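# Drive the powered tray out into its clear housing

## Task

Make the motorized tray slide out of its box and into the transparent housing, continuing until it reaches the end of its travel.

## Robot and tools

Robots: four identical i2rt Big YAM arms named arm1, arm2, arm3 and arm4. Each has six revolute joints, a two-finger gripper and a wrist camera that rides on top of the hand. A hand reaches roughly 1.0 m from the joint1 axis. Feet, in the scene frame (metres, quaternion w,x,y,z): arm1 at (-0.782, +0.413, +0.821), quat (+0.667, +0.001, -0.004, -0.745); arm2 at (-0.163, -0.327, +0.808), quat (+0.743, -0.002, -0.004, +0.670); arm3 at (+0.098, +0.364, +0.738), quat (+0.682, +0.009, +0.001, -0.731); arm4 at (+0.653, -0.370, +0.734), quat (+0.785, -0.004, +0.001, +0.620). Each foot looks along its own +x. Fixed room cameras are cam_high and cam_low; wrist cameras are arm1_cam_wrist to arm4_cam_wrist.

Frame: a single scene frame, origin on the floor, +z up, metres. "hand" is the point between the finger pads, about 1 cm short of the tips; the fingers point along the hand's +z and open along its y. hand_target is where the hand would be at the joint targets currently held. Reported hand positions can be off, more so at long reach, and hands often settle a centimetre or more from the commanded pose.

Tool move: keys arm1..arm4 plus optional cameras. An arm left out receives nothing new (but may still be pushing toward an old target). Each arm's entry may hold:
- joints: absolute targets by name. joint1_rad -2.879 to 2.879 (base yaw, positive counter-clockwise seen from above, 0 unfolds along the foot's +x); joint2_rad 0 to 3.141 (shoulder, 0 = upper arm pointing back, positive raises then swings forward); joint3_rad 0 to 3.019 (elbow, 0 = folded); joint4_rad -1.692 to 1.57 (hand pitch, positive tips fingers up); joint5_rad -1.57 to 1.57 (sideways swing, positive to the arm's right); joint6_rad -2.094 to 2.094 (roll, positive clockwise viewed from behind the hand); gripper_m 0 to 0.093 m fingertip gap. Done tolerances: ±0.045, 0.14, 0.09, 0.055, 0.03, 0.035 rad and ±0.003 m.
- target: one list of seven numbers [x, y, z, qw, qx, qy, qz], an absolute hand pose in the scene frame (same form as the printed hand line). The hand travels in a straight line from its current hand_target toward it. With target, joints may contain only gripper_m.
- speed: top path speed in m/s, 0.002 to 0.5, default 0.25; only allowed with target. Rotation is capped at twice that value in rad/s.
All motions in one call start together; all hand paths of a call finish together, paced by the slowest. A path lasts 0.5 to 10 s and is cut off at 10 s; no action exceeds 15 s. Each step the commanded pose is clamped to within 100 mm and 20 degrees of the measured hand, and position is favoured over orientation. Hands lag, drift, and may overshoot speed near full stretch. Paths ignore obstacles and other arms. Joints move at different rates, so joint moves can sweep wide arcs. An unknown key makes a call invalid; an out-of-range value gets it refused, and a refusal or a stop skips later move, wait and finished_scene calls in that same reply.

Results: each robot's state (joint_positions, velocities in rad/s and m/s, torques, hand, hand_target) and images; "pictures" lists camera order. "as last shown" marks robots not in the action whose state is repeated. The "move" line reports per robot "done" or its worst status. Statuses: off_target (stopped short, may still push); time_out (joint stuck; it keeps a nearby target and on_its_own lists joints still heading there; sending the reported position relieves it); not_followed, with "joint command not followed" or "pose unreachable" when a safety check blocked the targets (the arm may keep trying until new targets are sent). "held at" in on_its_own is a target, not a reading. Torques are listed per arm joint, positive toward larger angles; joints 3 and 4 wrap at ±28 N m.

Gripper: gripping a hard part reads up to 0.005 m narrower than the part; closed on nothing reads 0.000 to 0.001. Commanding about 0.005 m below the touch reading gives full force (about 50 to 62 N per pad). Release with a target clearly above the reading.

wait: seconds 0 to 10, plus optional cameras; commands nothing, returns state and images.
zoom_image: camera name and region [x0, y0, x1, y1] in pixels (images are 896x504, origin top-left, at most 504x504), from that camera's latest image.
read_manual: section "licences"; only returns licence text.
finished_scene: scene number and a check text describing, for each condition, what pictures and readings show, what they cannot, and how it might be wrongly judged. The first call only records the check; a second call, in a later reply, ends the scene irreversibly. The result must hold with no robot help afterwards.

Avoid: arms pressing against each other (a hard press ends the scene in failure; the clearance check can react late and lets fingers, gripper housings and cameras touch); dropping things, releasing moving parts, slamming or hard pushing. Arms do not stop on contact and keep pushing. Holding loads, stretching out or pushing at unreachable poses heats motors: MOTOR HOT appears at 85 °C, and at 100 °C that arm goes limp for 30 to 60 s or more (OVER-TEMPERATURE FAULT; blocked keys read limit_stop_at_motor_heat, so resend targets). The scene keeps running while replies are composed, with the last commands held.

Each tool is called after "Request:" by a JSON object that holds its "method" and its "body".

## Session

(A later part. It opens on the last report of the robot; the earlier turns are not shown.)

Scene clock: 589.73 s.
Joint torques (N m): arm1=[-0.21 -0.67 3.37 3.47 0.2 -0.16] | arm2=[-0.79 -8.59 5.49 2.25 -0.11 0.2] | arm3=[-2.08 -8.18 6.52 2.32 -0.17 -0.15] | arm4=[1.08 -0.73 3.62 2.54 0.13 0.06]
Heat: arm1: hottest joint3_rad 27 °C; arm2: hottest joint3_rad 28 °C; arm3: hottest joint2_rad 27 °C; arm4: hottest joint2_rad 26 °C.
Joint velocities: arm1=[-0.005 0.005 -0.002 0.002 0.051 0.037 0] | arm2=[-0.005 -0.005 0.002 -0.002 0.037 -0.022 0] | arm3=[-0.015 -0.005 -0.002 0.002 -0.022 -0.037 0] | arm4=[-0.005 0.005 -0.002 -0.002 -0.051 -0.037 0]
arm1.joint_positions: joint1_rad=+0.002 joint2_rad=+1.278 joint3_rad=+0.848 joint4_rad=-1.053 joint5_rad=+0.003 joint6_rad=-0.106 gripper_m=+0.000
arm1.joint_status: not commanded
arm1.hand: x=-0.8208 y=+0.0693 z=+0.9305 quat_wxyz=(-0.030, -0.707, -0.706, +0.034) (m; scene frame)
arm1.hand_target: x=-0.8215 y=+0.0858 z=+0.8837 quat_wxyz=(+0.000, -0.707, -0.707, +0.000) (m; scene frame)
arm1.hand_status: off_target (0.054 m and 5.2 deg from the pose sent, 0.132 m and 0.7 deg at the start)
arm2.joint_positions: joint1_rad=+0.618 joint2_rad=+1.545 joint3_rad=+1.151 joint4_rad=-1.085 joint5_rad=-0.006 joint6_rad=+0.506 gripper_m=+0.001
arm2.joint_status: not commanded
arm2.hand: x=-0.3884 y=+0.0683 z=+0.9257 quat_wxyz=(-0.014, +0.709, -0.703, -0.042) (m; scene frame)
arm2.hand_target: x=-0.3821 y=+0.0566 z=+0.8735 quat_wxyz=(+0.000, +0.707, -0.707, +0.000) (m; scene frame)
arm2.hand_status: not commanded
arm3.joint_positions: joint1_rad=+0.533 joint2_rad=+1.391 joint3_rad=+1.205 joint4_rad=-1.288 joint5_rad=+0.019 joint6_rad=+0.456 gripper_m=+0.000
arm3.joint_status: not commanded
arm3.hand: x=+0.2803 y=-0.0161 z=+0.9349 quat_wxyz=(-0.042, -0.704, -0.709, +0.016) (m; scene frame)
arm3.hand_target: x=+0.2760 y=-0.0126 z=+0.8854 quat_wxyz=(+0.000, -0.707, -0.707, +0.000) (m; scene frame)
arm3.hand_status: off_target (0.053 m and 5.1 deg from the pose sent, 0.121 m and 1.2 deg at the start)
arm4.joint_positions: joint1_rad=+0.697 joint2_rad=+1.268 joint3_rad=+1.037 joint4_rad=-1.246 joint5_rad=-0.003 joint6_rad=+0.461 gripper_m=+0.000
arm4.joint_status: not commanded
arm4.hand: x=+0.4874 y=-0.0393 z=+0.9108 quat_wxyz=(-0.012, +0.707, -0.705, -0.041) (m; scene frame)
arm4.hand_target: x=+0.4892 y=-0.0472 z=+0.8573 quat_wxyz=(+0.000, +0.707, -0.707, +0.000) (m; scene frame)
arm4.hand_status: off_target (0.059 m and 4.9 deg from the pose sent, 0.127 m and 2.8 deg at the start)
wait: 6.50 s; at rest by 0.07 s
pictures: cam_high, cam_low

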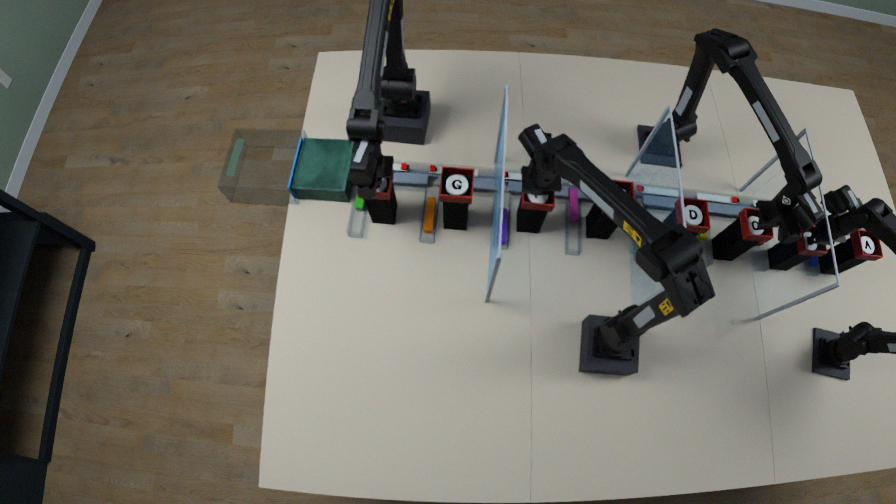

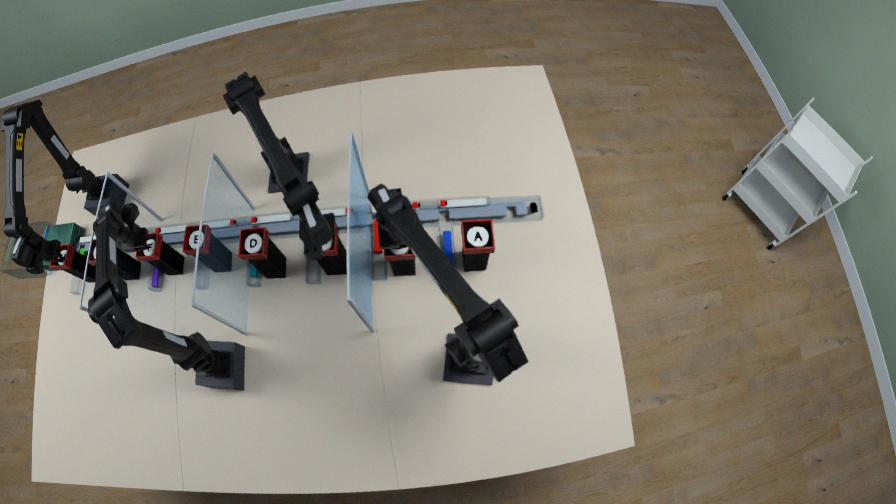

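Request:
{"method": "wait", "body": {"seconds": 6.0, "cameras": ["cam_high", "cam_low"]}}

Request:
{"method": "zoom_image", "body": {"camera": "cam_high", "region": [340, 140, 500, 240]}}

Request:
{"method": "zoom_image", "body": {"camera": "cam_low", "region": [350, 180, 510, 280]}}

Request:
{"method": "zoom_image", "body": {"camera": "cam_high", "region": [640, 180, 800, 280]}}

Scene clock: 596.07 s.
Joint torques (N m): arm1=[-0.15 -0.62 3.41 3.52 0.19 -0.14] | arm2=[-0.62 -9.05 5.42 2.26 -0.11 0.2] | arm3=[-2.02 -8.06 6.52 2.3 -0.16 -0.15] | arm4=[1.08 -0.73 3.62 2.54 0.13 0.06]
Heat: arm1: hottest joint3_rad 27 °C; arm2: hottest joint3_rad 28 °C; arm3: hottest joint2_rad 27 °C; arm4: hottest joint2_rad 26 °C.
Joint velocities: arm1=[0.005 0.005 0.007 0.017 0.007 -0.007 0.001] | arm2=[-0.005 -0.024 0.012 -0.017 0.022 -0.037 -0.001] | arm3=[0.005 -0.015 0.002 0.002 0.007 0.007 0] | arm4=[-0.015 -0.005 0.007 0.002 0.037 -0.11 -0.001]
arm1.joint_positions: joint1_rad=+0.002 joint2_rad=+1.278 joint3_rad=+0.848 joint4_rad=-1.053 joint5_rad=+0.003 joint6_rad=-0.106 gripper_m=+0.000
arm1.joint_status: not commanded
arm1.hand: x=-0.8208 y=+0.0693 z=+0.9305 quat_wxyz=(-0.030, -0.707, -0.706, +0.034) (m; scene frame)
arm1.hand_target: x=-0.8215 y=+0.0858 z=+0.8837 quat_wxyz=(+0.000, -0.707, -0.707, +0.000) (m; scene frame)
arm1.hand_status: off_target (0.054 m and 5.2 deg from the pose sent, 0.132 m and 0.7 deg at the start)
arm2.joint_positions: joint1_rad=+0.618 joint2_rad=+1.545 joint3_rad=+1.151 joint4_rad=-1.085 joint5_rad=-0.006 joint6_rad=+0.506 gripper_m=+0.001
arm2.joint_status: not commanded
arm2.hand: x=-0.3884 y=+0.0683 z=+0.9257 quat_wxyz=(-0.014, +0.709, -0.703, -0.042) (m; scene frame)
arm2.hand_target: x=-0.3821 y=+0.0566 z=+0.8735 quat_wxyz=(+0.000, +0.707, -0.707, +0.000) (m; scene frame)
arm2.hand_status: not commanded
arm3.joint_positions: joint1_rad=+0.533 joint2_rad=+1.391 joint3_rad=+1.205 joint4_rad=-1.288 joint5_rad=+0.019 joint6_rad=+0.456 gripper_m=+0.000
arm3.joint_status: not commanded
arm3.hand: x=+0.2803 y=-0.0161 z=+0.9349 quat_wxyz=(-0.042, -0.704, -0.709, +0.016) (m; scene frame)
arm3.hand_target: x=+0.2760 y=-0.0126 z=+0.8854 quat_wxyz=(+0.000, -0.707, -0.707, +0.000) (m; scene frame)
arm3.hand_status: off_target (0.053 m and 5.1 deg from the pose sent, 0.121 m and 1.2 deg at the start)
arm4.joint_positions: joint1_rad=+0.697 joint2_rad=+1.268 joint3_rad=+1.037 joint4_rad=-1.246 joint5_rad=-0.003 joint6_rad=+0.461 gripper_m=+0.000
arm4.joint_status: not commanded
arm4.hand: x=+0.4874 y=-0.0393 z=+0.9108 quat_wxyz=(-0.012, +0.707, -0.705, -0.041) (m; scene frame)
arm4.hand_target: x=+0.4892 y=-0.0472 z=+0.8573 quat_wxyz=(+0.000, +0.707, -0.707, +0.000) (m; scene frame)
arm4.hand_status: off_target (0.059 m and 4.9 deg from the pose sent, 0.127 m and 2.8 deg at the start)
wait: 6.00 s; at rest from the start
pictures: cam_high, cam_low

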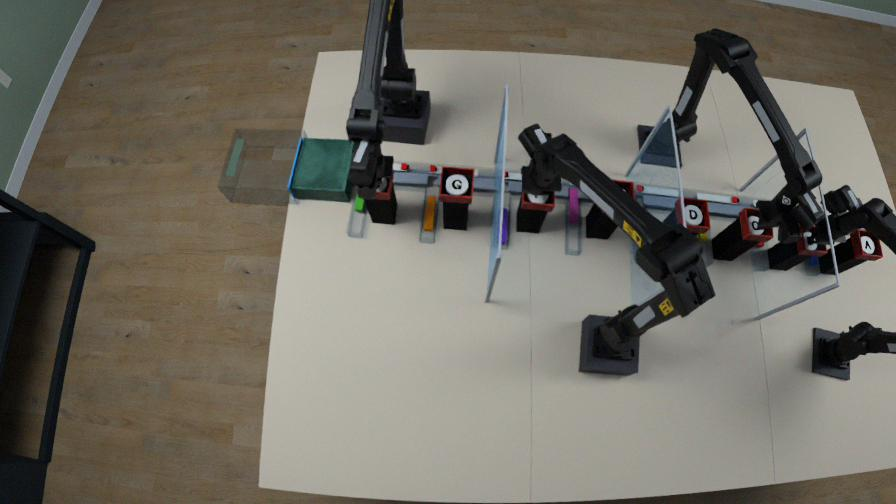

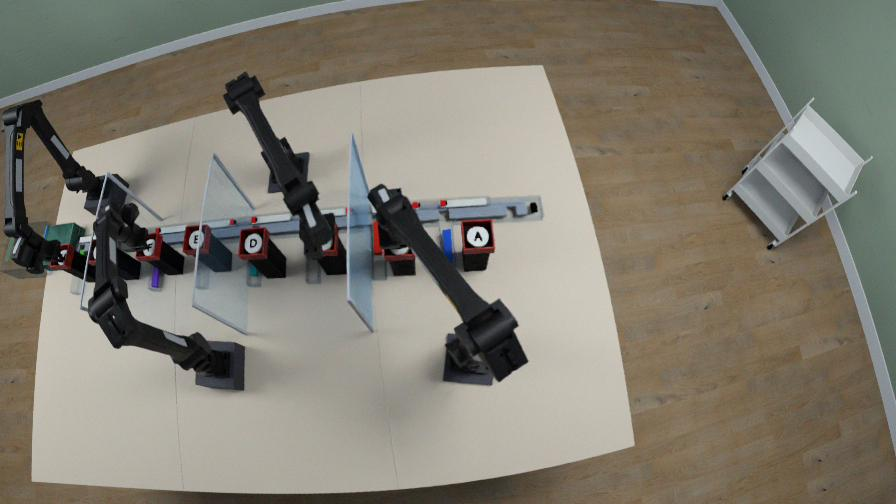

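Scaled by 3.150 from the camera's 896x504 image, which has a finer 1280x720 frame.

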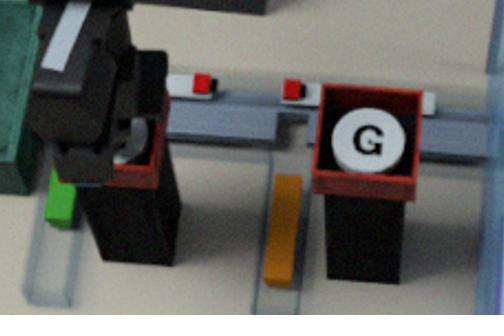

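Scaled by 3.150 from the camera's 896x504 image, which has a finer 1280x720 frame.

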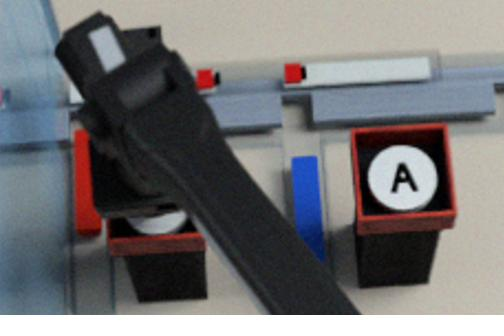

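Scaled by 3.150 from the camera's 896x504 image, which has a finer 1280x720 frame.

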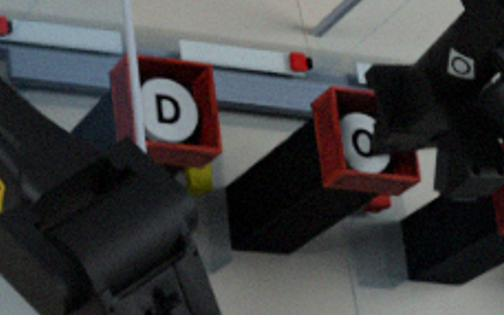

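Request:
{"method": "zoom_image", "body": {"camera": "cam_low", "region": [270, 190, 350, 250]}}

Request:
{"method": "zoom_image", "body": {"camera": "cam_high", "region": [680, 180, 760, 240]}}

Scaled by 6.300 from the camera's 896x504 image, which has a finer 1280x720 frame.

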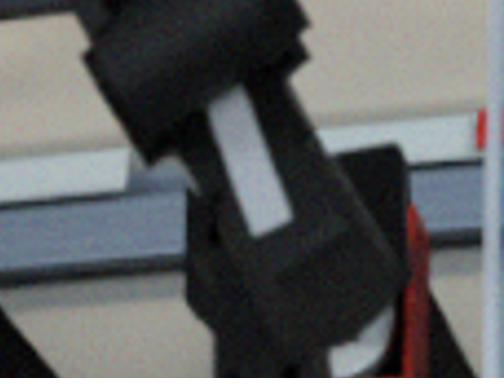

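Scaled by 6.300 from the camera's 896x504 image, which has a finer 1280x720 frame.

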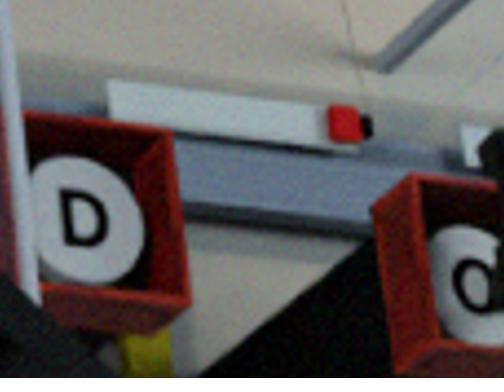

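Request:
{"method": "wait", "body": {"seconds": 4.0, "cameras": ["cam_high", "cam_low"]}}

Request:
{"method": "zoom_image", "body": {"camera": "cam_high", "region": [680, 180, 760, 240]}}

Request:
{"method": "zoom_image", "body": {"camera": "cam_high", "region": [640, 180, 800, 280]}}

Request:
{"method": "zoom_image", "body": {"camera": "cam_low", "region": [200, 180, 360, 300]}}

Scene clock: 600.87 s.
Joint torques (N m): arm1=[0.09 -0.67 3.37 3.55 0.2 -0.16] | arm2=[-0.67 -8.64 5.49 2.14 -0.16 0.2] | arm3=[-2.2 -8.12 6.54 2.3 -0.17 -0.15] | arm4=[1.08 -0.73 3.62 2.54 0.13 0.05]
Heat: arm1: hottest joint3_rad 27 °C; arm2: hottest joint3_rad 28 °C; arm3: hottest joint2_rad 27 °C; arm4: hottest joint2_rad 26 °C.
Joint velocities: arm1=[-0.015 -0.024 -0.017 0.002 -0.022 -0.066 0.001] | arm2=[0.015 -0.005 -0.012 0.012 0.066 0.007 -0.001] | arm3=[-0.005 -0.005 -0.012 -0.002 0.022 0.066 0] | arm4=[0.005 -0.005 -0.012 -0.002 -0.037 -0.007 0.001]
arm1.joint_positions: joint1_rad=+0.002 joint2_rad=+1.278 joint3_rad=+0.848 joint4_rad=-1.053 joint5_rad=+0.003 joint6_rad=-0.106 gripper_m=+0.000
arm1.joint_status: not commanded
arm1.hand: x=-0.8208 y=+0.0693 z=+0.9305 quat_wxyz=(-0.030, -0.707, -0.706, +0.034) (m; scene frame)
arm1.hand_target: x=-0.8215 y=+0.0858 z=+0.8837 quat_wxyz=(+0.000, -0.707, -0.707, +0.000) (m; scene frame)
arm1.hand_status: off_target (0.054 m and 5.2 deg from the pose sent, 0.132 m and 0.7 deg at the start)
arm2.joint_positions: joint1_rad=+0.618 joint2_rad=+1.545 joint3_rad=+1.151 joint4_rad=-1.085 joint5_rad=-0.006 joint6_rad=+0.506 gripper_m=+0.001
arm2.joint_status: not commanded
arm2.hand: x=-0.3884 y=+0.0683 z=+0.9257 quat_wxyz=(-0.014, +0.709, -0.703, -0.042) (m; scene frame)
arm2.hand_target: x=-0.3821 y=+0.0566 z=+0.8735 quat_wxyz=(+0.000, +0.707, -0.707, +0.000) (m; scene frame)
arm2.hand_status: not commanded
arm3.joint_positions: joint1_rad=+0.533 joint2_rad=+1.391 joint3_rad=+1.205 joint4_rad=-1.288 joint5_rad=+0.019 joint6_rad=+0.456 gripper_m=+0.000
arm3.joint_status: not commanded
arm3.hand: x=+0.2803 y=-0.0161 z=+0.9349 quat_wxyz=(-0.042, -0.704, -0.709, +0.016) (m; scene frame)
arm3.hand_target: x=+0.2760 y=-0.0126 z=+0.8854 quat_wxyz=(+0.000, -0.707, -0.707, +0.000) (m; scene frame)
arm3.hand_status: off_target (0.053 m and 5.1 deg from the pose sent, 0.121 m and 1.2 deg at the start)
arm4.joint_positions: joint1_rad=+0.697 joint2_rad=+1.268 joint3_rad=+1.037 joint4_rad=-1.246 joint5_rad=-0.003 joint6_rad=+0.461 gripper_m=+0.000
arm4.joint_status: not commanded
arm4.hand: x=+0.4874 y=-0.0393 z=+0.9108 quat_wxyz=(-0.012, +0.707, -0.705, -0.041) (m; scene frame)
arm4.hand_target: x=+0.4892 y=-0.0472 z=+0.8573 quat_wxyz=(+0.000, +0.707, -0.707, +0.000) (m; scene frame)
arm4.hand_status: off_target (0.059 m and 4.9 deg from the pose sent, 0.127 m and 2.8 deg at the start)
wait: 4.00 s; at rest from the start
pictures: cam_high, cam_low

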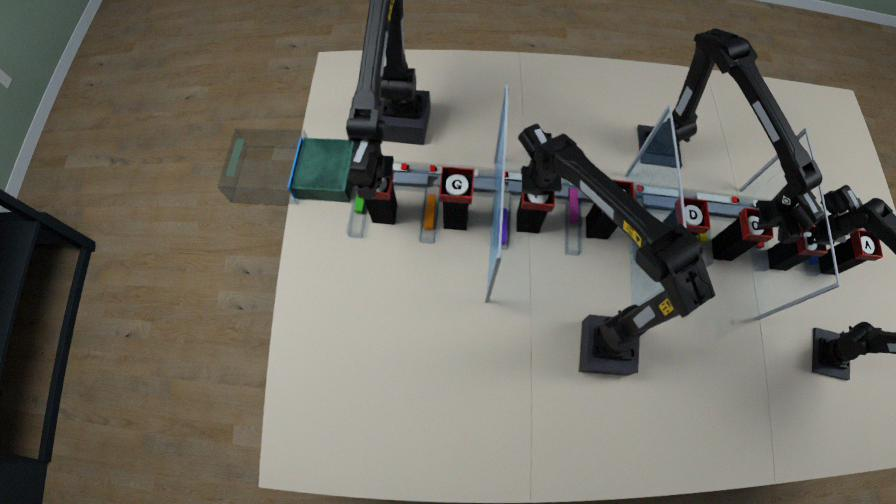

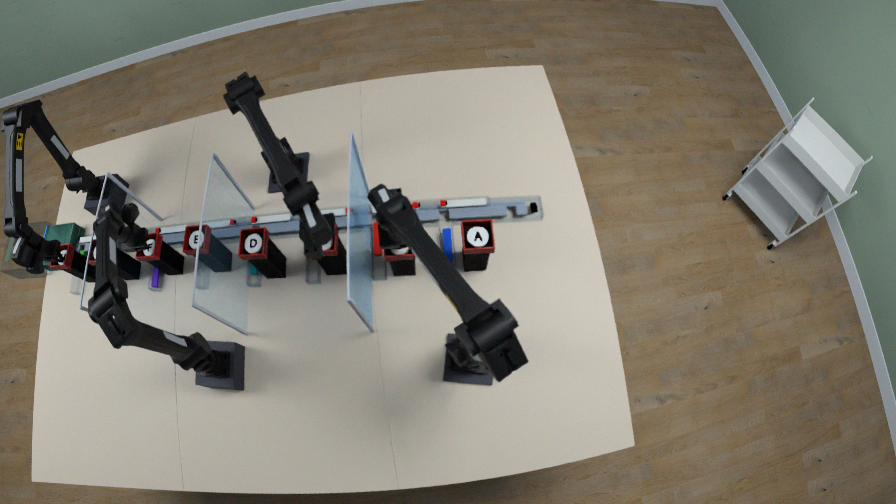

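Scaled by 6.300 from the camera's 896x504 image, which has a finer 1280x720 frame.

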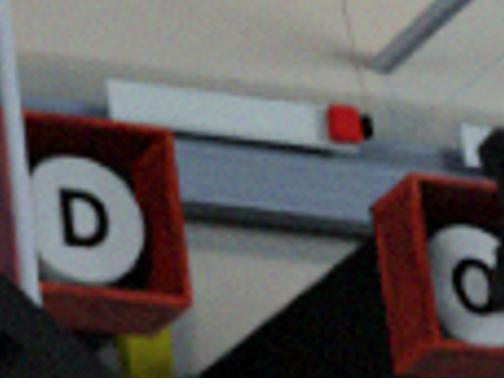

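Scaled by 3.150 from the camera's 896x504 image, which has a finer 1280x720 frame.

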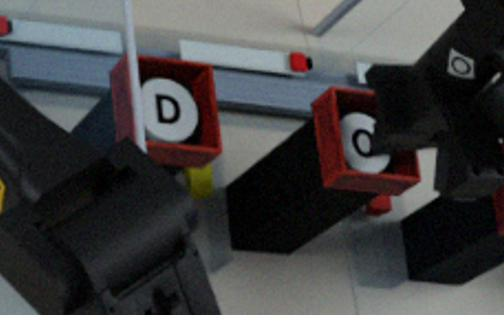

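Scaled by 3.150 from the camera's 896x504 image, which has a finer 1280x720 frame.

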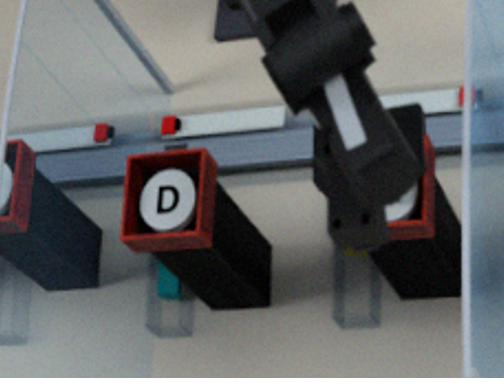

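Request:
{"method": "zoom_image", "body": {"camera": "cam_low", "region": [350, 180, 510, 280]}}

Request:
{"method": "wait", "body": {"seconds": 1.0, "cameras": ["cam_high"]}}

Request:
{"method": "zoom_image", "body": {"camera": "cam_high", "region": [640, 180, 800, 280]}}

Scaled by 3.150 from the camera's 896x504 image, which has a finer 1280x720 frame.

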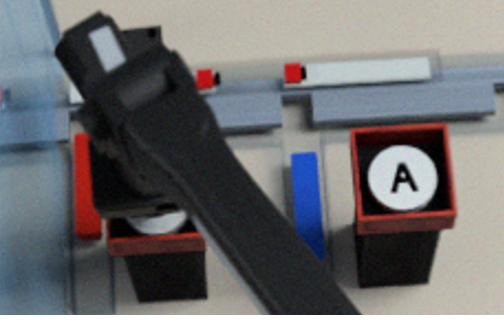

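Scene clock: 602.53 s.
Joint torques (N m): arm1=[0.03 -0.44 3.38 3.52 0.19 -0.16] | arm2=[-0.85 -8.7 5.38 2.13 -0.16 0.2] | arm3=[-2.14 -8.12 6.52 2.32 -0.18 -0.15] | arm4=[1.08 -0.73 3.63 2.54 0.13 0.06]
Heat: arm1: hottest joint3_rad 27 °C; arm2: hottest joint3_rad 28 °C; arm3: hottest joint2_rad 27 °C; arm4: hottest joint2_rad 26 °C.
Joint velocities: arm1=[-0.015 -0.015 -0.002 0.012 0.007 0.007 0.001] | arm2=[0.005 -0.005 0.007 -0.002 -0.022 0.081 0] | arm3=[-0.005 -0.015 0.002 -0.012 0.051 -0.022 -0.001] | arm4=[0.005 -0.015 -0.012 0.007 0.007 -0.037 0]
arm1.joint_positions: joint1_rad=+0.002 joint2_rad=+1.278 joint3_rad=+0.848 joint4_rad=-1.053 joint5_rad=+0.003 joint6_rad=-0.106 gripper_m=+0.000
arm1.joint_status: not commanded
arm1.hand: x=-0.8208 y=+0.0693 z=+0.9305 quat_wxyz=(-0.030, -0.707, -0.706, +0.034) (m; scene frame)
arm1.hand_target: x=-0.8215 y=+0.0858 z=+0.8837 quat_wxyz=(+0.000, -0.707, -0.707, +0.000) (m; scene frame)
arm1.hand_status: off_target (0.054 m and 5.2 deg from the pose sent, 0.132 m and 0.7 deg at the start)
arm2.joint_positions: joint1_rad=+0.618 joint2_rad=+1.545 joint3_rad=+1.151 joint4_rad=-1.085 joint5_rad=-0.006 joint6_rad=+0.506 gripper_m=+0.001
arm2.joint_status: not commanded
arm2.hand: x=-0.3884 y=+0.0683 z=+0.9257 quat_wxyz=(-0.014, +0.709, -0.703, -0.042) (m; scene frame)
arm2.hand_target: x=-0.3821 y=+0.0566 z=+0.8735 quat_wxyz=(+0.000, +0.707, -0.707, +0.000) (m; scene frame)
arm2.hand_status: not commanded
arm3.joint_positions: joint1_rad=+0.533 joint2_rad=+1.391 joint3_rad=+1.205 joint4_rad=-1.288 joint5_rad=+0.019 joint6_rad=+0.456 gripper_m=+0.000
arm3.joint_status: not commanded
arm3.hand: x=+0.2803 y=-0.0161 z=+0.9349 quat_wxyz=(-0.042, -0.704, -0.709, +0.016) (m; scene frame)
arm3.hand_target: x=+0.2760 y=-0.0126 z=+0.8854 quat_wxyz=(+0.000, -0.707, -0.707, +0.000) (m; scene frame)
arm3.hand_status: off_target (0.053 m and 5.1 deg from the pose sent, 0.121 m and 1.2 deg at the start)
arm4.joint_positions: joint1_rad=+0.697 joint2_rad=+1.268 joint3_rad=+1.037 joint4_rad=-1.246 joint5_rad=-0.003 joint6_rad=+0.461 gripper_m=+0.000
arm4.joint_status: not commanded
arm4.hand: x=+0.4874 y=-0.0393 z=+0.9108 quat_wxyz=(-0.012, +0.707, -0.705, -0.041) (m; scene frame)
arm4.hand_target: x=+0.4892 y=-0.0472 z=+0.8573 quat_wxyz=(+0.000, +0.707, -0.707, +0.000) (m; scene frame)
arm4.hand_status: off_target (0.059 m and 4.9 deg from the pose sent, 0.127 m and 2.8 deg at the start)
wait: 1.00 s; at rest from the start
pictures: cam_high

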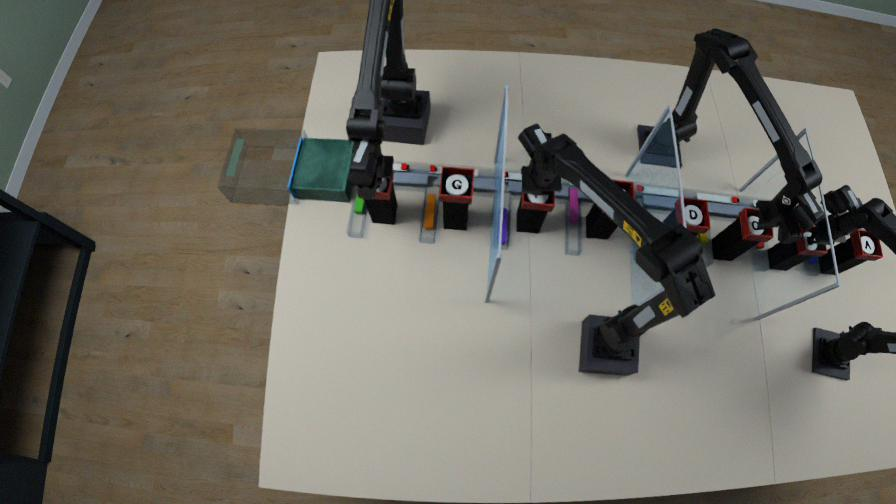

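Scaled by 3.150 from the camera's 896x504 image, which has a finer 1280x720 frame.

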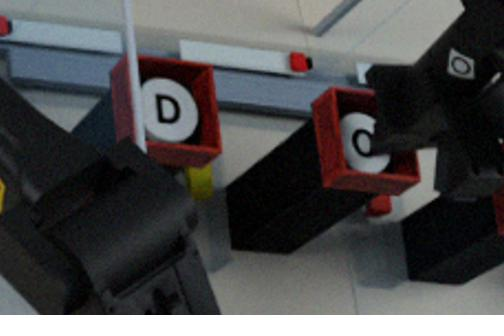

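Request:
{"method": "wait", "body": {"seconds": 2.0, "cameras": ["cam_high"]}}

Request:
{"method": "zoom_image", "body": {"camera": "cam_high", "region": [640, 180, 800, 280]}}

Request:
{"method": "move", "body": {"arm2": {"target": [-0.391, 0.076, 1.005, 0, 0.7071, -0.7071, 0], "speed": 0.5}, "cameras": []}}

Request:
{"method": "move", "body": {"arm2": {"target": [-0.158, 0.073, 1.005, 0, 0.7071, -0.7071, 0], "speed": 0.5}, "cameras": []}}

Request:
{"method": "move", "body": {"arm2": {"target": [-0.16, 0.063, 0.887, 0, 0.7071, -0.7071, 0], "speed": 0.33}, "cameras": ["cam_high", "cam_low"]}}

Request:
{"method": "zoom_image", "body": {"camera": "cam_high", "region": [640, 180, 800, 280]}}

Request:
{"method": "zoom_image", "body": {"camera": "cam_high", "region": [340, 140, 500, 240]}}

Request:
{"method": "zoom_image", "body": {"camera": "cam_low", "region": [350, 180, 510, 280]}}

Request:
{"method": "zoom_image", "body": {"camera": "cam_high", "region": [480, 150, 640, 250]}}

Scene clock: 604.93 s.
Joint torques (N m): arm1=[-0.03 -0.67 3.38 3.52 0.2 -0.16] | arm2=[-0.5 -8.88 5.53 2.19 -0.13 0.21] | arm3=[-2.08 -8.12 6.52 2.33 -0.17 -0.14] | arm4=[1.08 -0.73 3.62 2.54 0.13 0.06]
Heat: arm1: hottest joint3_rad 27 °C; arm2: hottest joint3_rad 28 °C; arm3: hottest joint2_rad 27 °C; arm4: hottest joint2_rad 26 °C.
Joint velocities: arm1=[-0.034 0.005 0.017 -0.002 -0.051 -0.022 0] | arm2=[-0.015 -0.005 -0.002 -0.017 -0.022 -0.037 0] | arm3=[0.005 -0.005 0.002 -0.012 -0.081 -0.007 -0.001] | arm4=[-0.015 -0.024 -0.007 0.012 -0.081 -0.081 -0.001]
arm1.joint_positions: joint1_rad=+0.002 joint2_rad=+1.278 joint3_rad=+0.848 joint4_rad=-1.053 joint5_rad=+0.003 joint6_rad=-0.106 gripper_m=+0.000
arm1.joint_status: not commanded
arm1.hand: x=-0.8208 y=+0.0693 z=+0.9305 quat_wxyz=(-0.030, -0.707, -0.706, +0.034) (m; scene frame)
arm1.hand_target: x=-0.8215 y=+0.0858 z=+0.8837 quat_wxyz=(+0.000, -0.707, -0.707, +0.000) (m; scene frame)
arm1.hand_status: off_target (0.054 m and 5.2 deg from the pose sent, 0.132 m and 0.7 deg at the start)
arm2.joint_positions: joint1_rad=+0.618 joint2_rad=+1.545 joint3_rad=+1.151 joint4_rad=-1.085 joint5_rad=-0.006 joint6_rad=+0.506 gripper_m=+0.001
arm2.joint_status: not commanded
arm2.hand: x=-0.3884 y=+0.0683 z=+0.9257 quat_wxyz=(-0.014, +0.709, -0.703, -0.042) (m; scene frame)
arm2.hand_target: x=-0.3821 y=+0.0566 z=+0.8735 quat_wxyz=(+0.000, +0.707, -0.707, +0.000) (m; scene frame)
arm2.hand_status: not commanded
arm3.joint_positions: joint1_rad=+0.533 joint2_rad=+1.391 joint3_rad=+1.205 joint4_rad=-1.288 joint5_rad=+0.019 joint6_rad=+0.456 gripper_m=+0.000
arm3.joint_status: not commanded
arm3.hand: x=+0.2803 y=-0.0161 z=+0.9349 quat_wxyz=(-0.042, -0.704, -0.709, +0.016) (m; scene frame)
arm3.hand_target: x=+0.2760 y=-0.0126 z=+0.8854 quat_wxyz=(+0.000, -0.707, -0.707, +0.000) (m; scene frame)
arm3.hand_status: off_target (0.053 m and 5.1 deg from the pose sent, 0.121 m and 1.2 deg at the start)
arm4.joint_positions: joint1_rad=+0.697 joint2_rad=+1.268 joint3_rad=+1.037 joint4_rad=-1.246 joint5_rad=-0.003 joint6_rad=+0.461 gripper_m=+0.000
arm4.joint_status: not commanded
arm4.hand: x=+0.4874 y=-0.0393 z=+0.9108 quat_wxyz=(-0.012, +0.707, -0.705, -0.041) (m; scene frame)
arm4.hand_target: x=+0.4892 y=-0.0472 z=+0.8573 quat_wxyz=(+0.000, +0.707, -0.707, +0.000) (m; scene frame)
arm4.hand_status: off_target (0.059 m and 4.9 deg from the pose sent, 0.127 m and 2.8 deg at the start)
wait: 2.00 s; at rest from the start
pictures: cam_high

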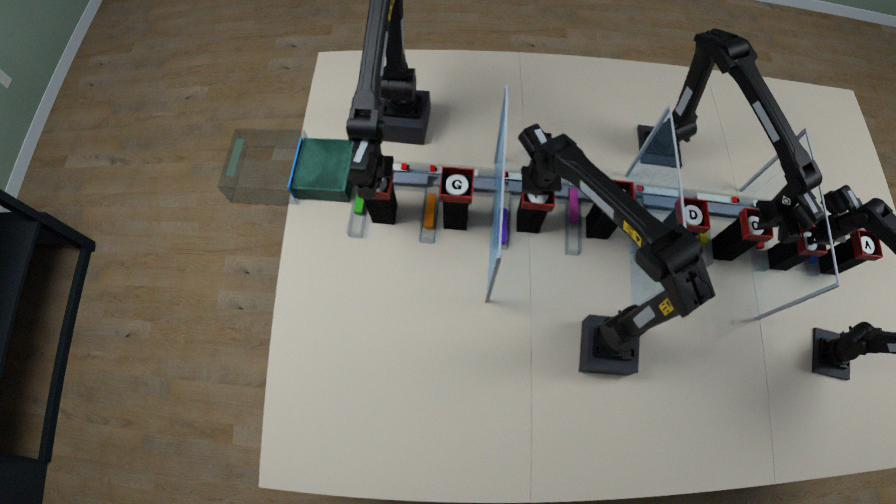

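Scaled by 3.150 from the camera's 896x504 image, which has a finer 1280x720 frame.

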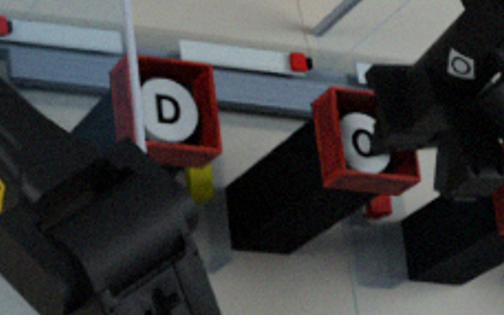

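Scene clock: 606.17 s.
Joint torques (N m): arm1=[0.03 -0.73 3.38 3.51 0.19 -0.14] | arm2=[-1.14 -14.56 13.65 -0.39 -0.2 0.14] | arm3=[-2.14 -8.12 6.5 2.3 -0.17 -0.14] | arm4=[1.14 -0.79 3.63 2.54 0.13 0.05]
Heat: arm1: hottest joint3_rad 27 °C; arm2: hottest joint3_rad 28 °C; arm3: hottest joint2_rad 27 °C; arm4: hottest joint2_rad 26 °C.
move: arm2 off_target
Joint velocities: arm1=[0.015 0.005 0.012 0.007 -0.037 -0.037 0.001] | arm2=[-0.015 0.005 -0.007 -0.002 0.066 -0.066 0] | arm3=[-0.005 -0.005 -0.002 -0.007 0.022 -0.051 0.001] | arm4=[-0.005 -0.005 -0.002 -0.007 0.051 0.022 0]
arm1.joint_positions: joint1_rad=+0.002 joint2_rad=+1.278 joint3_rad=+0.848 joint4_rad=-1.053 joint5_rad=+0.003 joint6_rad=-0.106 gripper_m=+0.000
arm1.joint_status: not commanded
arm1.hand: x=-0.8208 y=+0.0693 z=+0.9305 quat_wxyz=(-0.030, -0.707, -0.706, +0.034) (m; scene frame)
arm1.hand_target: x=-0.8215 y=+0.0858 z=+0.8837 quat_wxyz=(+0.000, -0.707, -0.707, +0.000) (m; scene frame)
arm1.hand_status: not commanded
arm2.joint_positions: joint1_rad=+0.618 joint2_rad=+1.543 joint3_rad=+1.345 joint4_rad=-1.383 joint5_rad=-0.006 joint6_rad=+0.506 gripper_m=+0.001
arm2.joint_status: not commanded
arm2.hand: x=-0.3872 y=+0.0647 z=+0.9959 quat_wxyz=(+0.000, +0.710, -0.704, +0.007) (m; scene frame)
arm2.hand_target: x=-0.3910 y=+0.0762 z=+1.0049 quat_wxyz=(+0.000, +0.707, -0.707, +0.000) (m; scene frame)
arm2.hand_status: off_target (0.015 m and 0.9 deg from the pose sent, 0.080 m and 5.1 deg at the start)
arm3.joint_positions: joint1_rad=+0.533 joint2_rad=+1.391 joint3_rad=+1.205 joint4_rad=-1.288 joint5_rad=+0.019 joint6_rad=+0.456 gripper_m=+0.000
arm3.joint_status: not commanded
arm3.hand: x=+0.2803 y=-0.0161 z=+0.9349 quat_wxyz=(-0.042, -0.704, -0.709, +0.016) (m; scene frame)
arm3.hand_target: x=+0.2760 y=-0.0126 z=+0.8854 quat_wxyz=(+0.000, -0.707, -0.707, +0.000) (m; scene frame)
arm3.hand_status: not commanded
arm4.joint_positions: joint1_rad=+0.697 joint2_rad=+1.268 joint3_rad=+1.037 joint4_rad=-1.246 joint5_rad=-0.003 joint6_rad=+0.461 gripper_m=+0.000
arm4.joint_status: not commanded
arm4.hand: x=+0.4874 y=-0.0393 z=+0.9108 quat_wxyz=(-0.012, +0.707, -0.705, -0.041) (m; scene frame)
arm4.hand_target: x=+0.4892 y=-0.0472 z=+0.8573 quat_wxyz=(+0.000, +0.707, -0.707, +0.000) (m; scene frame)
arm4.hand_status: not commanded
pictures: none
No camera images: "cameras" was empty.

Scene clock: 607.87 s.
Joint torques (N m): arm1=[-0.09 -0.67 3.4 3.49 0.2 -0.14] | arm2=[-1.26 -13.86 11.17 -0.03 -0.18 -0.03] | arm3=[-1.96 -8.23 6.5 2.33 -0.17 -0.15] | arm4=[1.08 -0.73 3.62 2.55 0.13 0.05]
Heat: arm1: hottest joint3_rad 27 °C; arm2: hottest joint3_rad 28 °C; arm3: hottest joint2_rad 27 °C; arm4: hottest joint2_rad 26 °C.
move: arm2 done
Joint velocities: arm1=[-0.024 -0.005 -0.007 -0.012 0.007 0.022 0] | arm2=[0.005 -0.015 -0.002 -0.002 -0.022 -0.007 0] | arm3=[-0.005 -0.005 0.017 0.002 -0.066 -0.022 0] | arm4=[0.005 -0.005 -0.002 0.002 -0.051 0.037 0.001]
arm1, arm3, arm4: as last shown
arm2.joint_positions: joint1_rad=+0.090 joint2_rad=+1.399 joint3_rad=+1.195 joint4_rad=-1.383 joint5_rad=-0.012 joint6_rad=-0.011 gripper_m=+0.001
arm2.joint_status: not commanded
arm2.hand: x=-0.1613 y=+0.0662 z=+1.0002 quat_wxyz=(+0.006, +0.706, -0.708, +0.004) (m; scene frame)
arm2.hand_target: x=-0.1584 y=+0.0697 z=+1.0054 quat_wxyz=(+0.004, +0.707, -0.707, -0.001) (m; scene frame)
arm2.hand_status: done (0.009 m and 0.9 deg from the pose sent, 0.229 m and 0.9 deg at the start; pose on its path clipped on 7 of 51 steps)
pictures: none
No camera images: "cameras" was empty.

Scene clock: 609.10 s.
Joint torques (N m): arm1=[0.03 -0.67 3.37 3.54 0.19 -0.15] | arm2=[-0.79 -5.01 4.88 2.35 0.09 0.1] | arm3=[-2.08 -8.12 6.54 2.35 -0.17 -0.15] | arm4=[1.14 -0.73 3.63 2.55 0.13 0.05]
Heat: arm1: hottest joint3_rad 27 °C; arm2: hottest joint3_rad 28 °C; arm3: hottest joint2_rad 27 °C; arm4: hottest joint2_rad 26 °C.
move: arm2 off_target
Joint velocities: arm1=[-0.005 0.005 -0.007 -0.002 -0.022 -0.081 0] | arm2=[-0.015 -0.015 0.002 0.002 -0.066 0.022 0] | arm3=[-0.024 0.005 -0.002 0.007 -0.007 0.007 0] | arm4=[0.005 -0.024 0.017 -0.012 0.051 -0.037 0.001]
arm1, arm3, arm4: as last shown
arm2.joint_positions: joint1_rad=+0.090 joint2_rad=+1.377 joint3_rad=+1.021 joint4_rad=-1.117 joint5_rad=-0.012 joint6_rad=-0.012 gripper_m=+0.001
arm2.joint_status: not commanded
arm2.hand: x=-0.1608 y=+0.0702 z=+0.9460 quat_wxyz=(-0.035, +0.706, -0.706, -0.036) (m; scene frame)
arm2.hand_target: x=-0.1602 y=+0.0561 z=+0.8926 quat_wxyz=(+0.000, +0.707, -0.707, +0.000) (m; scene frame)
arm2.hand_status: off_target (0.059 m and 5.8 deg from the pose sent, 0.113 m and 0.9 deg at the start)
pictures: cam_high, cam_low

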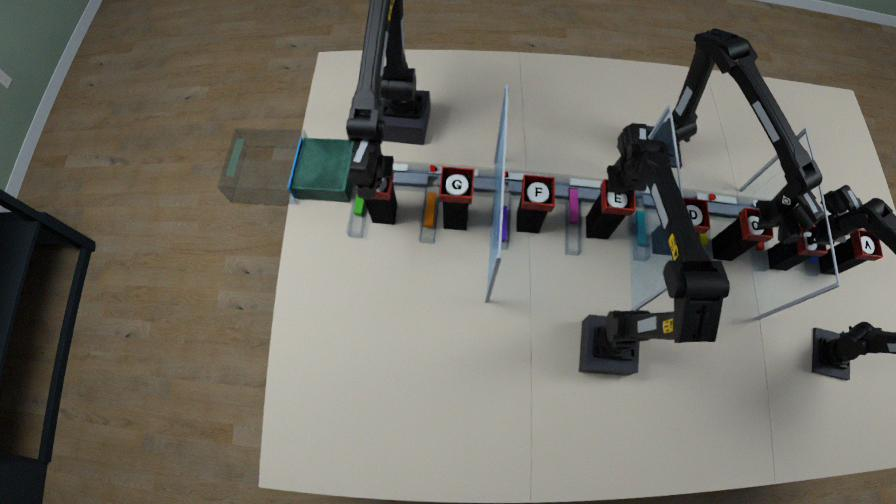

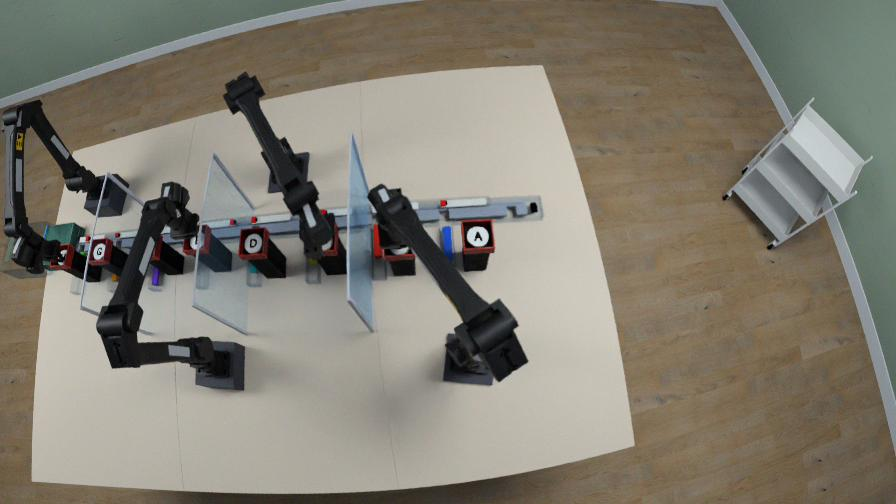

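Scaled by 3.150 from the camera's 896x504 image, which has a finer 1280x720 frame.

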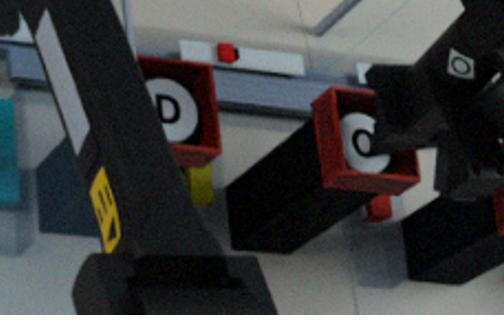

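Scaled by 3.150 from the camera's 896x504 image, which has a finer 1280x720 frame.

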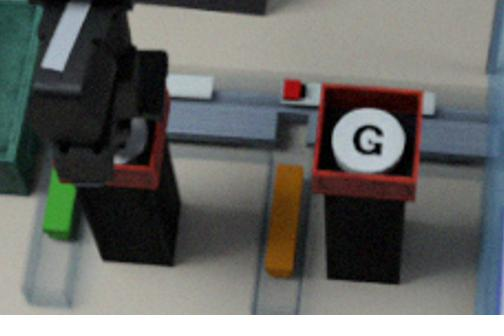

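Scaled by 3.150 from the camera's 896x504 image, which has a finer 1280x720 frame.

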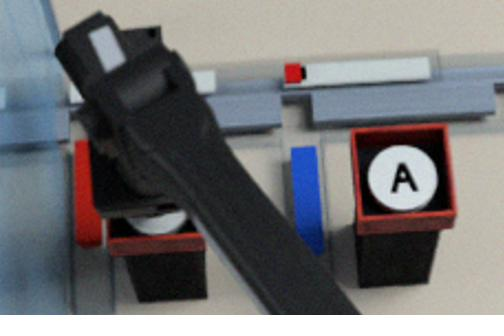

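Scaled by 3.150 from the camera's 896x504 image, which has a finer 1280x720 frame.

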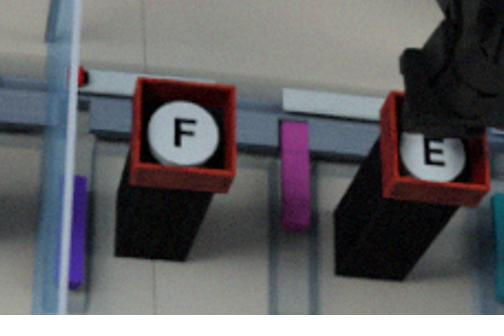

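Request:
{"method": "wait", "body": {"seconds": 8.0, "cameras": ["cam_high", "cam_low"]}}

Request:
{"method": "zoom_image", "body": {"camera": "cam_high", "region": [480, 150, 640, 250]}}

Request:
{"method": "zoom_image", "body": {"camera": "cam_low", "region": [350, 180, 510, 280]}}

Request:
{"method": "zoom_image", "body": {"camera": "cam_high", "region": [340, 140, 500, 240]}}

Scene clock: 617.27 s.
Joint torques (N m): arm1=[0.03 -0.79 3.36 3.54 0.19 -0.14] | arm2=[-0.15 -4.95 4.85 2.54 0.07 0.11] | arm3=[-2.02 -8.06 6.52 2.3 -0.16 -0.15] | arm4=[1.08 -0.73 3.62 2.54 0.13 0.05]
Heat: arm1: hottest joint3_rad 27 °C; arm2: hottest joint3_rad 28 °C; arm3: hottest joint2_rad 27 °C; arm4: hottest joint2_rad 26 °C.
Joint velocities: arm1=[0.005 -0.005 0.007 -0.022 -0.007 -0.037 -0.001] | arm2=[-0.015 -0.005 -0.007 -0.017 0.007 -0.081 0] | arm3=[0.005 -0.005 -0.002 -0.012 -0.051 -0.007 0] | arm4=[-0.015 0.005 0.002 -0.002 0.037 -0.066 -0.001]
arm1.joint_positions: joint1_rad=+0.002 joint2_rad=+1.278 joint3_rad=+0.848 joint4_rad=-1.053 joint5_rad=+0.003 joint6_rad=-0.106 gripper_m=+0.000
arm1.joint_status: not commanded
arm1.hand: x=-0.8208 y=+0.0693 z=+0.9305 quat_wxyz=(-0.030, -0.707, -0.706, +0.034) (m; scene frame)
arm1.hand_target: x=-0.8215 y=+0.0858 z=+0.8837 quat_wxyz=(+0.000, -0.707, -0.707, +0.000) (m; scene frame)
arm1.hand_status: not commanded
arm2.joint_positions: joint1_rad=+0.090 joint2_rad=+1.377 joint3_rad=+1.021 joint4_rad=-1.117 joint5_rad=-0.012 joint6_rad=-0.012 gripper_m=+0.001
arm2.joint_status: not commanded
arm2.hand: x=-0.1608 y=+0.0702 z=+0.9460 quat_wxyz=(-0.035, +0.706, -0.706, -0.036) (m; scene frame)
arm2.hand_target: x=-0.1602 y=+0.0561 z=+0.8926 quat_wxyz=(+0.000, +0.707, -0.707, +0.000) (m; scene frame)
arm2.hand_status: off_target (0.059 m and 5.8 deg from the pose sent, 0.113 m and 0.9 deg at the start)
arm3.joint_positions: joint1_rad=+0.533 joint2_rad=+1.391 joint3_rad=+1.205 joint4_rad=-1.288 joint5_rad=+0.019 joint6_rad=+0.456 gripper_m=+0.000
arm3.joint_status: not commanded
arm3.hand: x=+0.2803 y=-0.0161 z=+0.9349 quat_wxyz=(-0.042, -0.704, -0.709, +0.016) (m; scene frame)
arm3.hand_target: x=+0.2760 y=-0.0126 z=+0.8854 quat_wxyz=(+0.000, -0.707, -0.707, +0.000) (m; scene frame)
arm3.hand_status: not commanded
arm4.joint_positions: joint1_rad=+0.697 joint2_rad=+1.268 joint3_rad=+1.037 joint4_rad=-1.246 joint5_rad=-0.003 joint6_rad=+0.461 gripper_m=+0.000
arm4.joint_status: not commanded
arm4.hand: x=+0.4874 y=-0.0393 z=+0.9108 quat_wxyz=(-0.012, +0.707, -0.705, -0.041) (m; scene frame)
arm4.hand_target: x=+0.4892 y=-0.0472 z=+0.8573 quat_wxyz=(+0.000, +0.707, -0.707, +0.000) (m; scene frame)
arm4.hand_status: not commanded
wait: 8.00 s; at rest by 0.10 s
pictures: cam_high, cam_low

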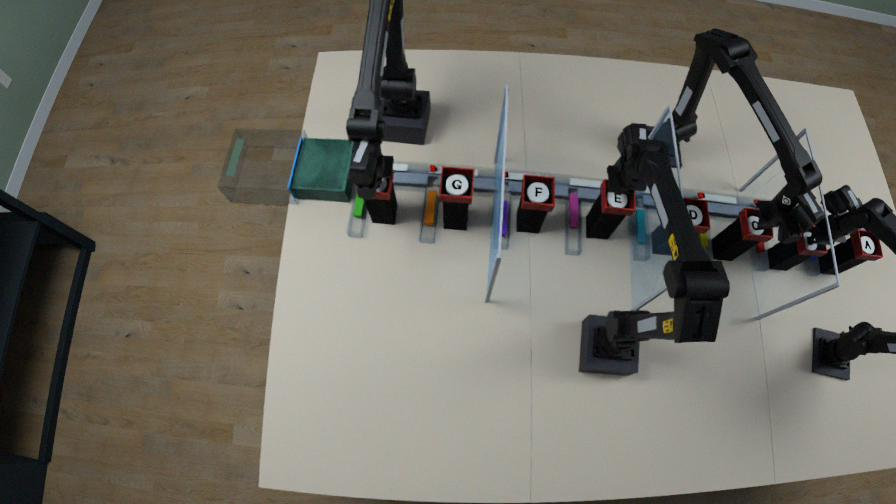

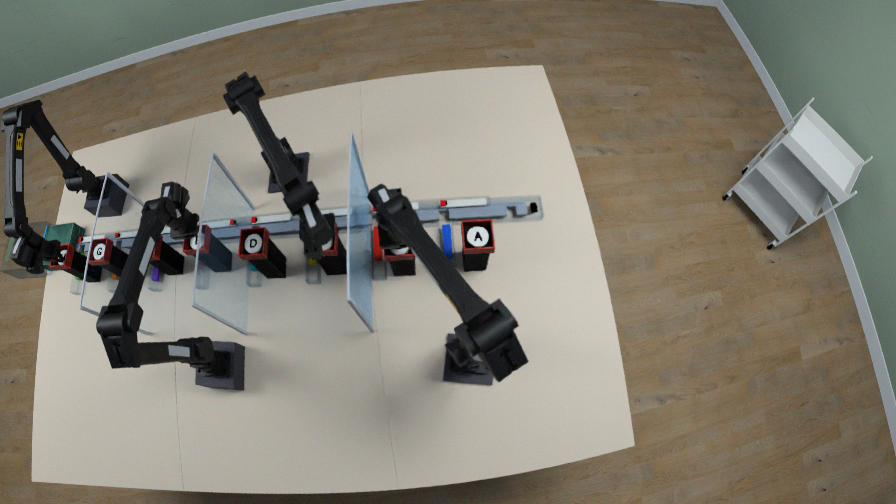

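Scaled by 3.150 from the camera's 896x504 image, which has a finer 1280x720 frame.

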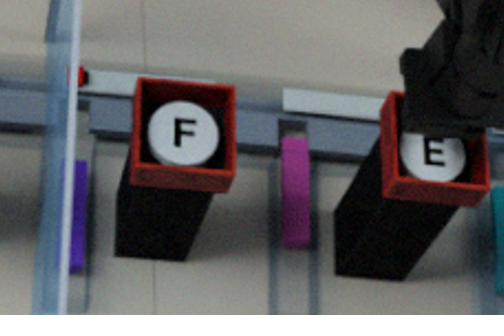

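Scaled by 3.150 from the camera's 896x504 image, which has a finer 1280x720 frame.

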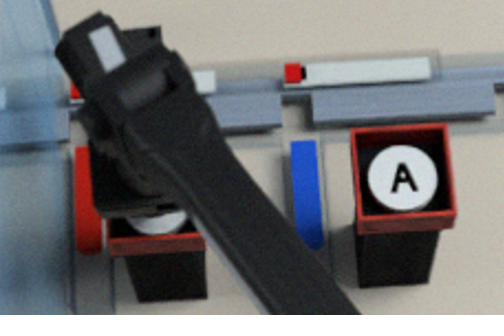

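Scaled by 3.150 from the camera's 896x504 image, which has a finer 1280x720 frame.

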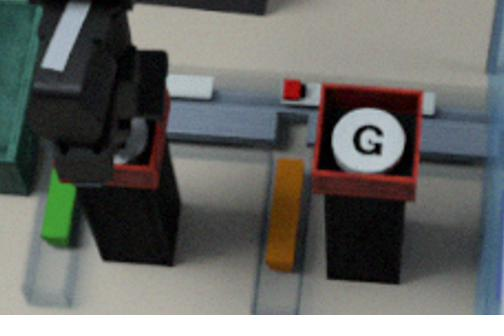

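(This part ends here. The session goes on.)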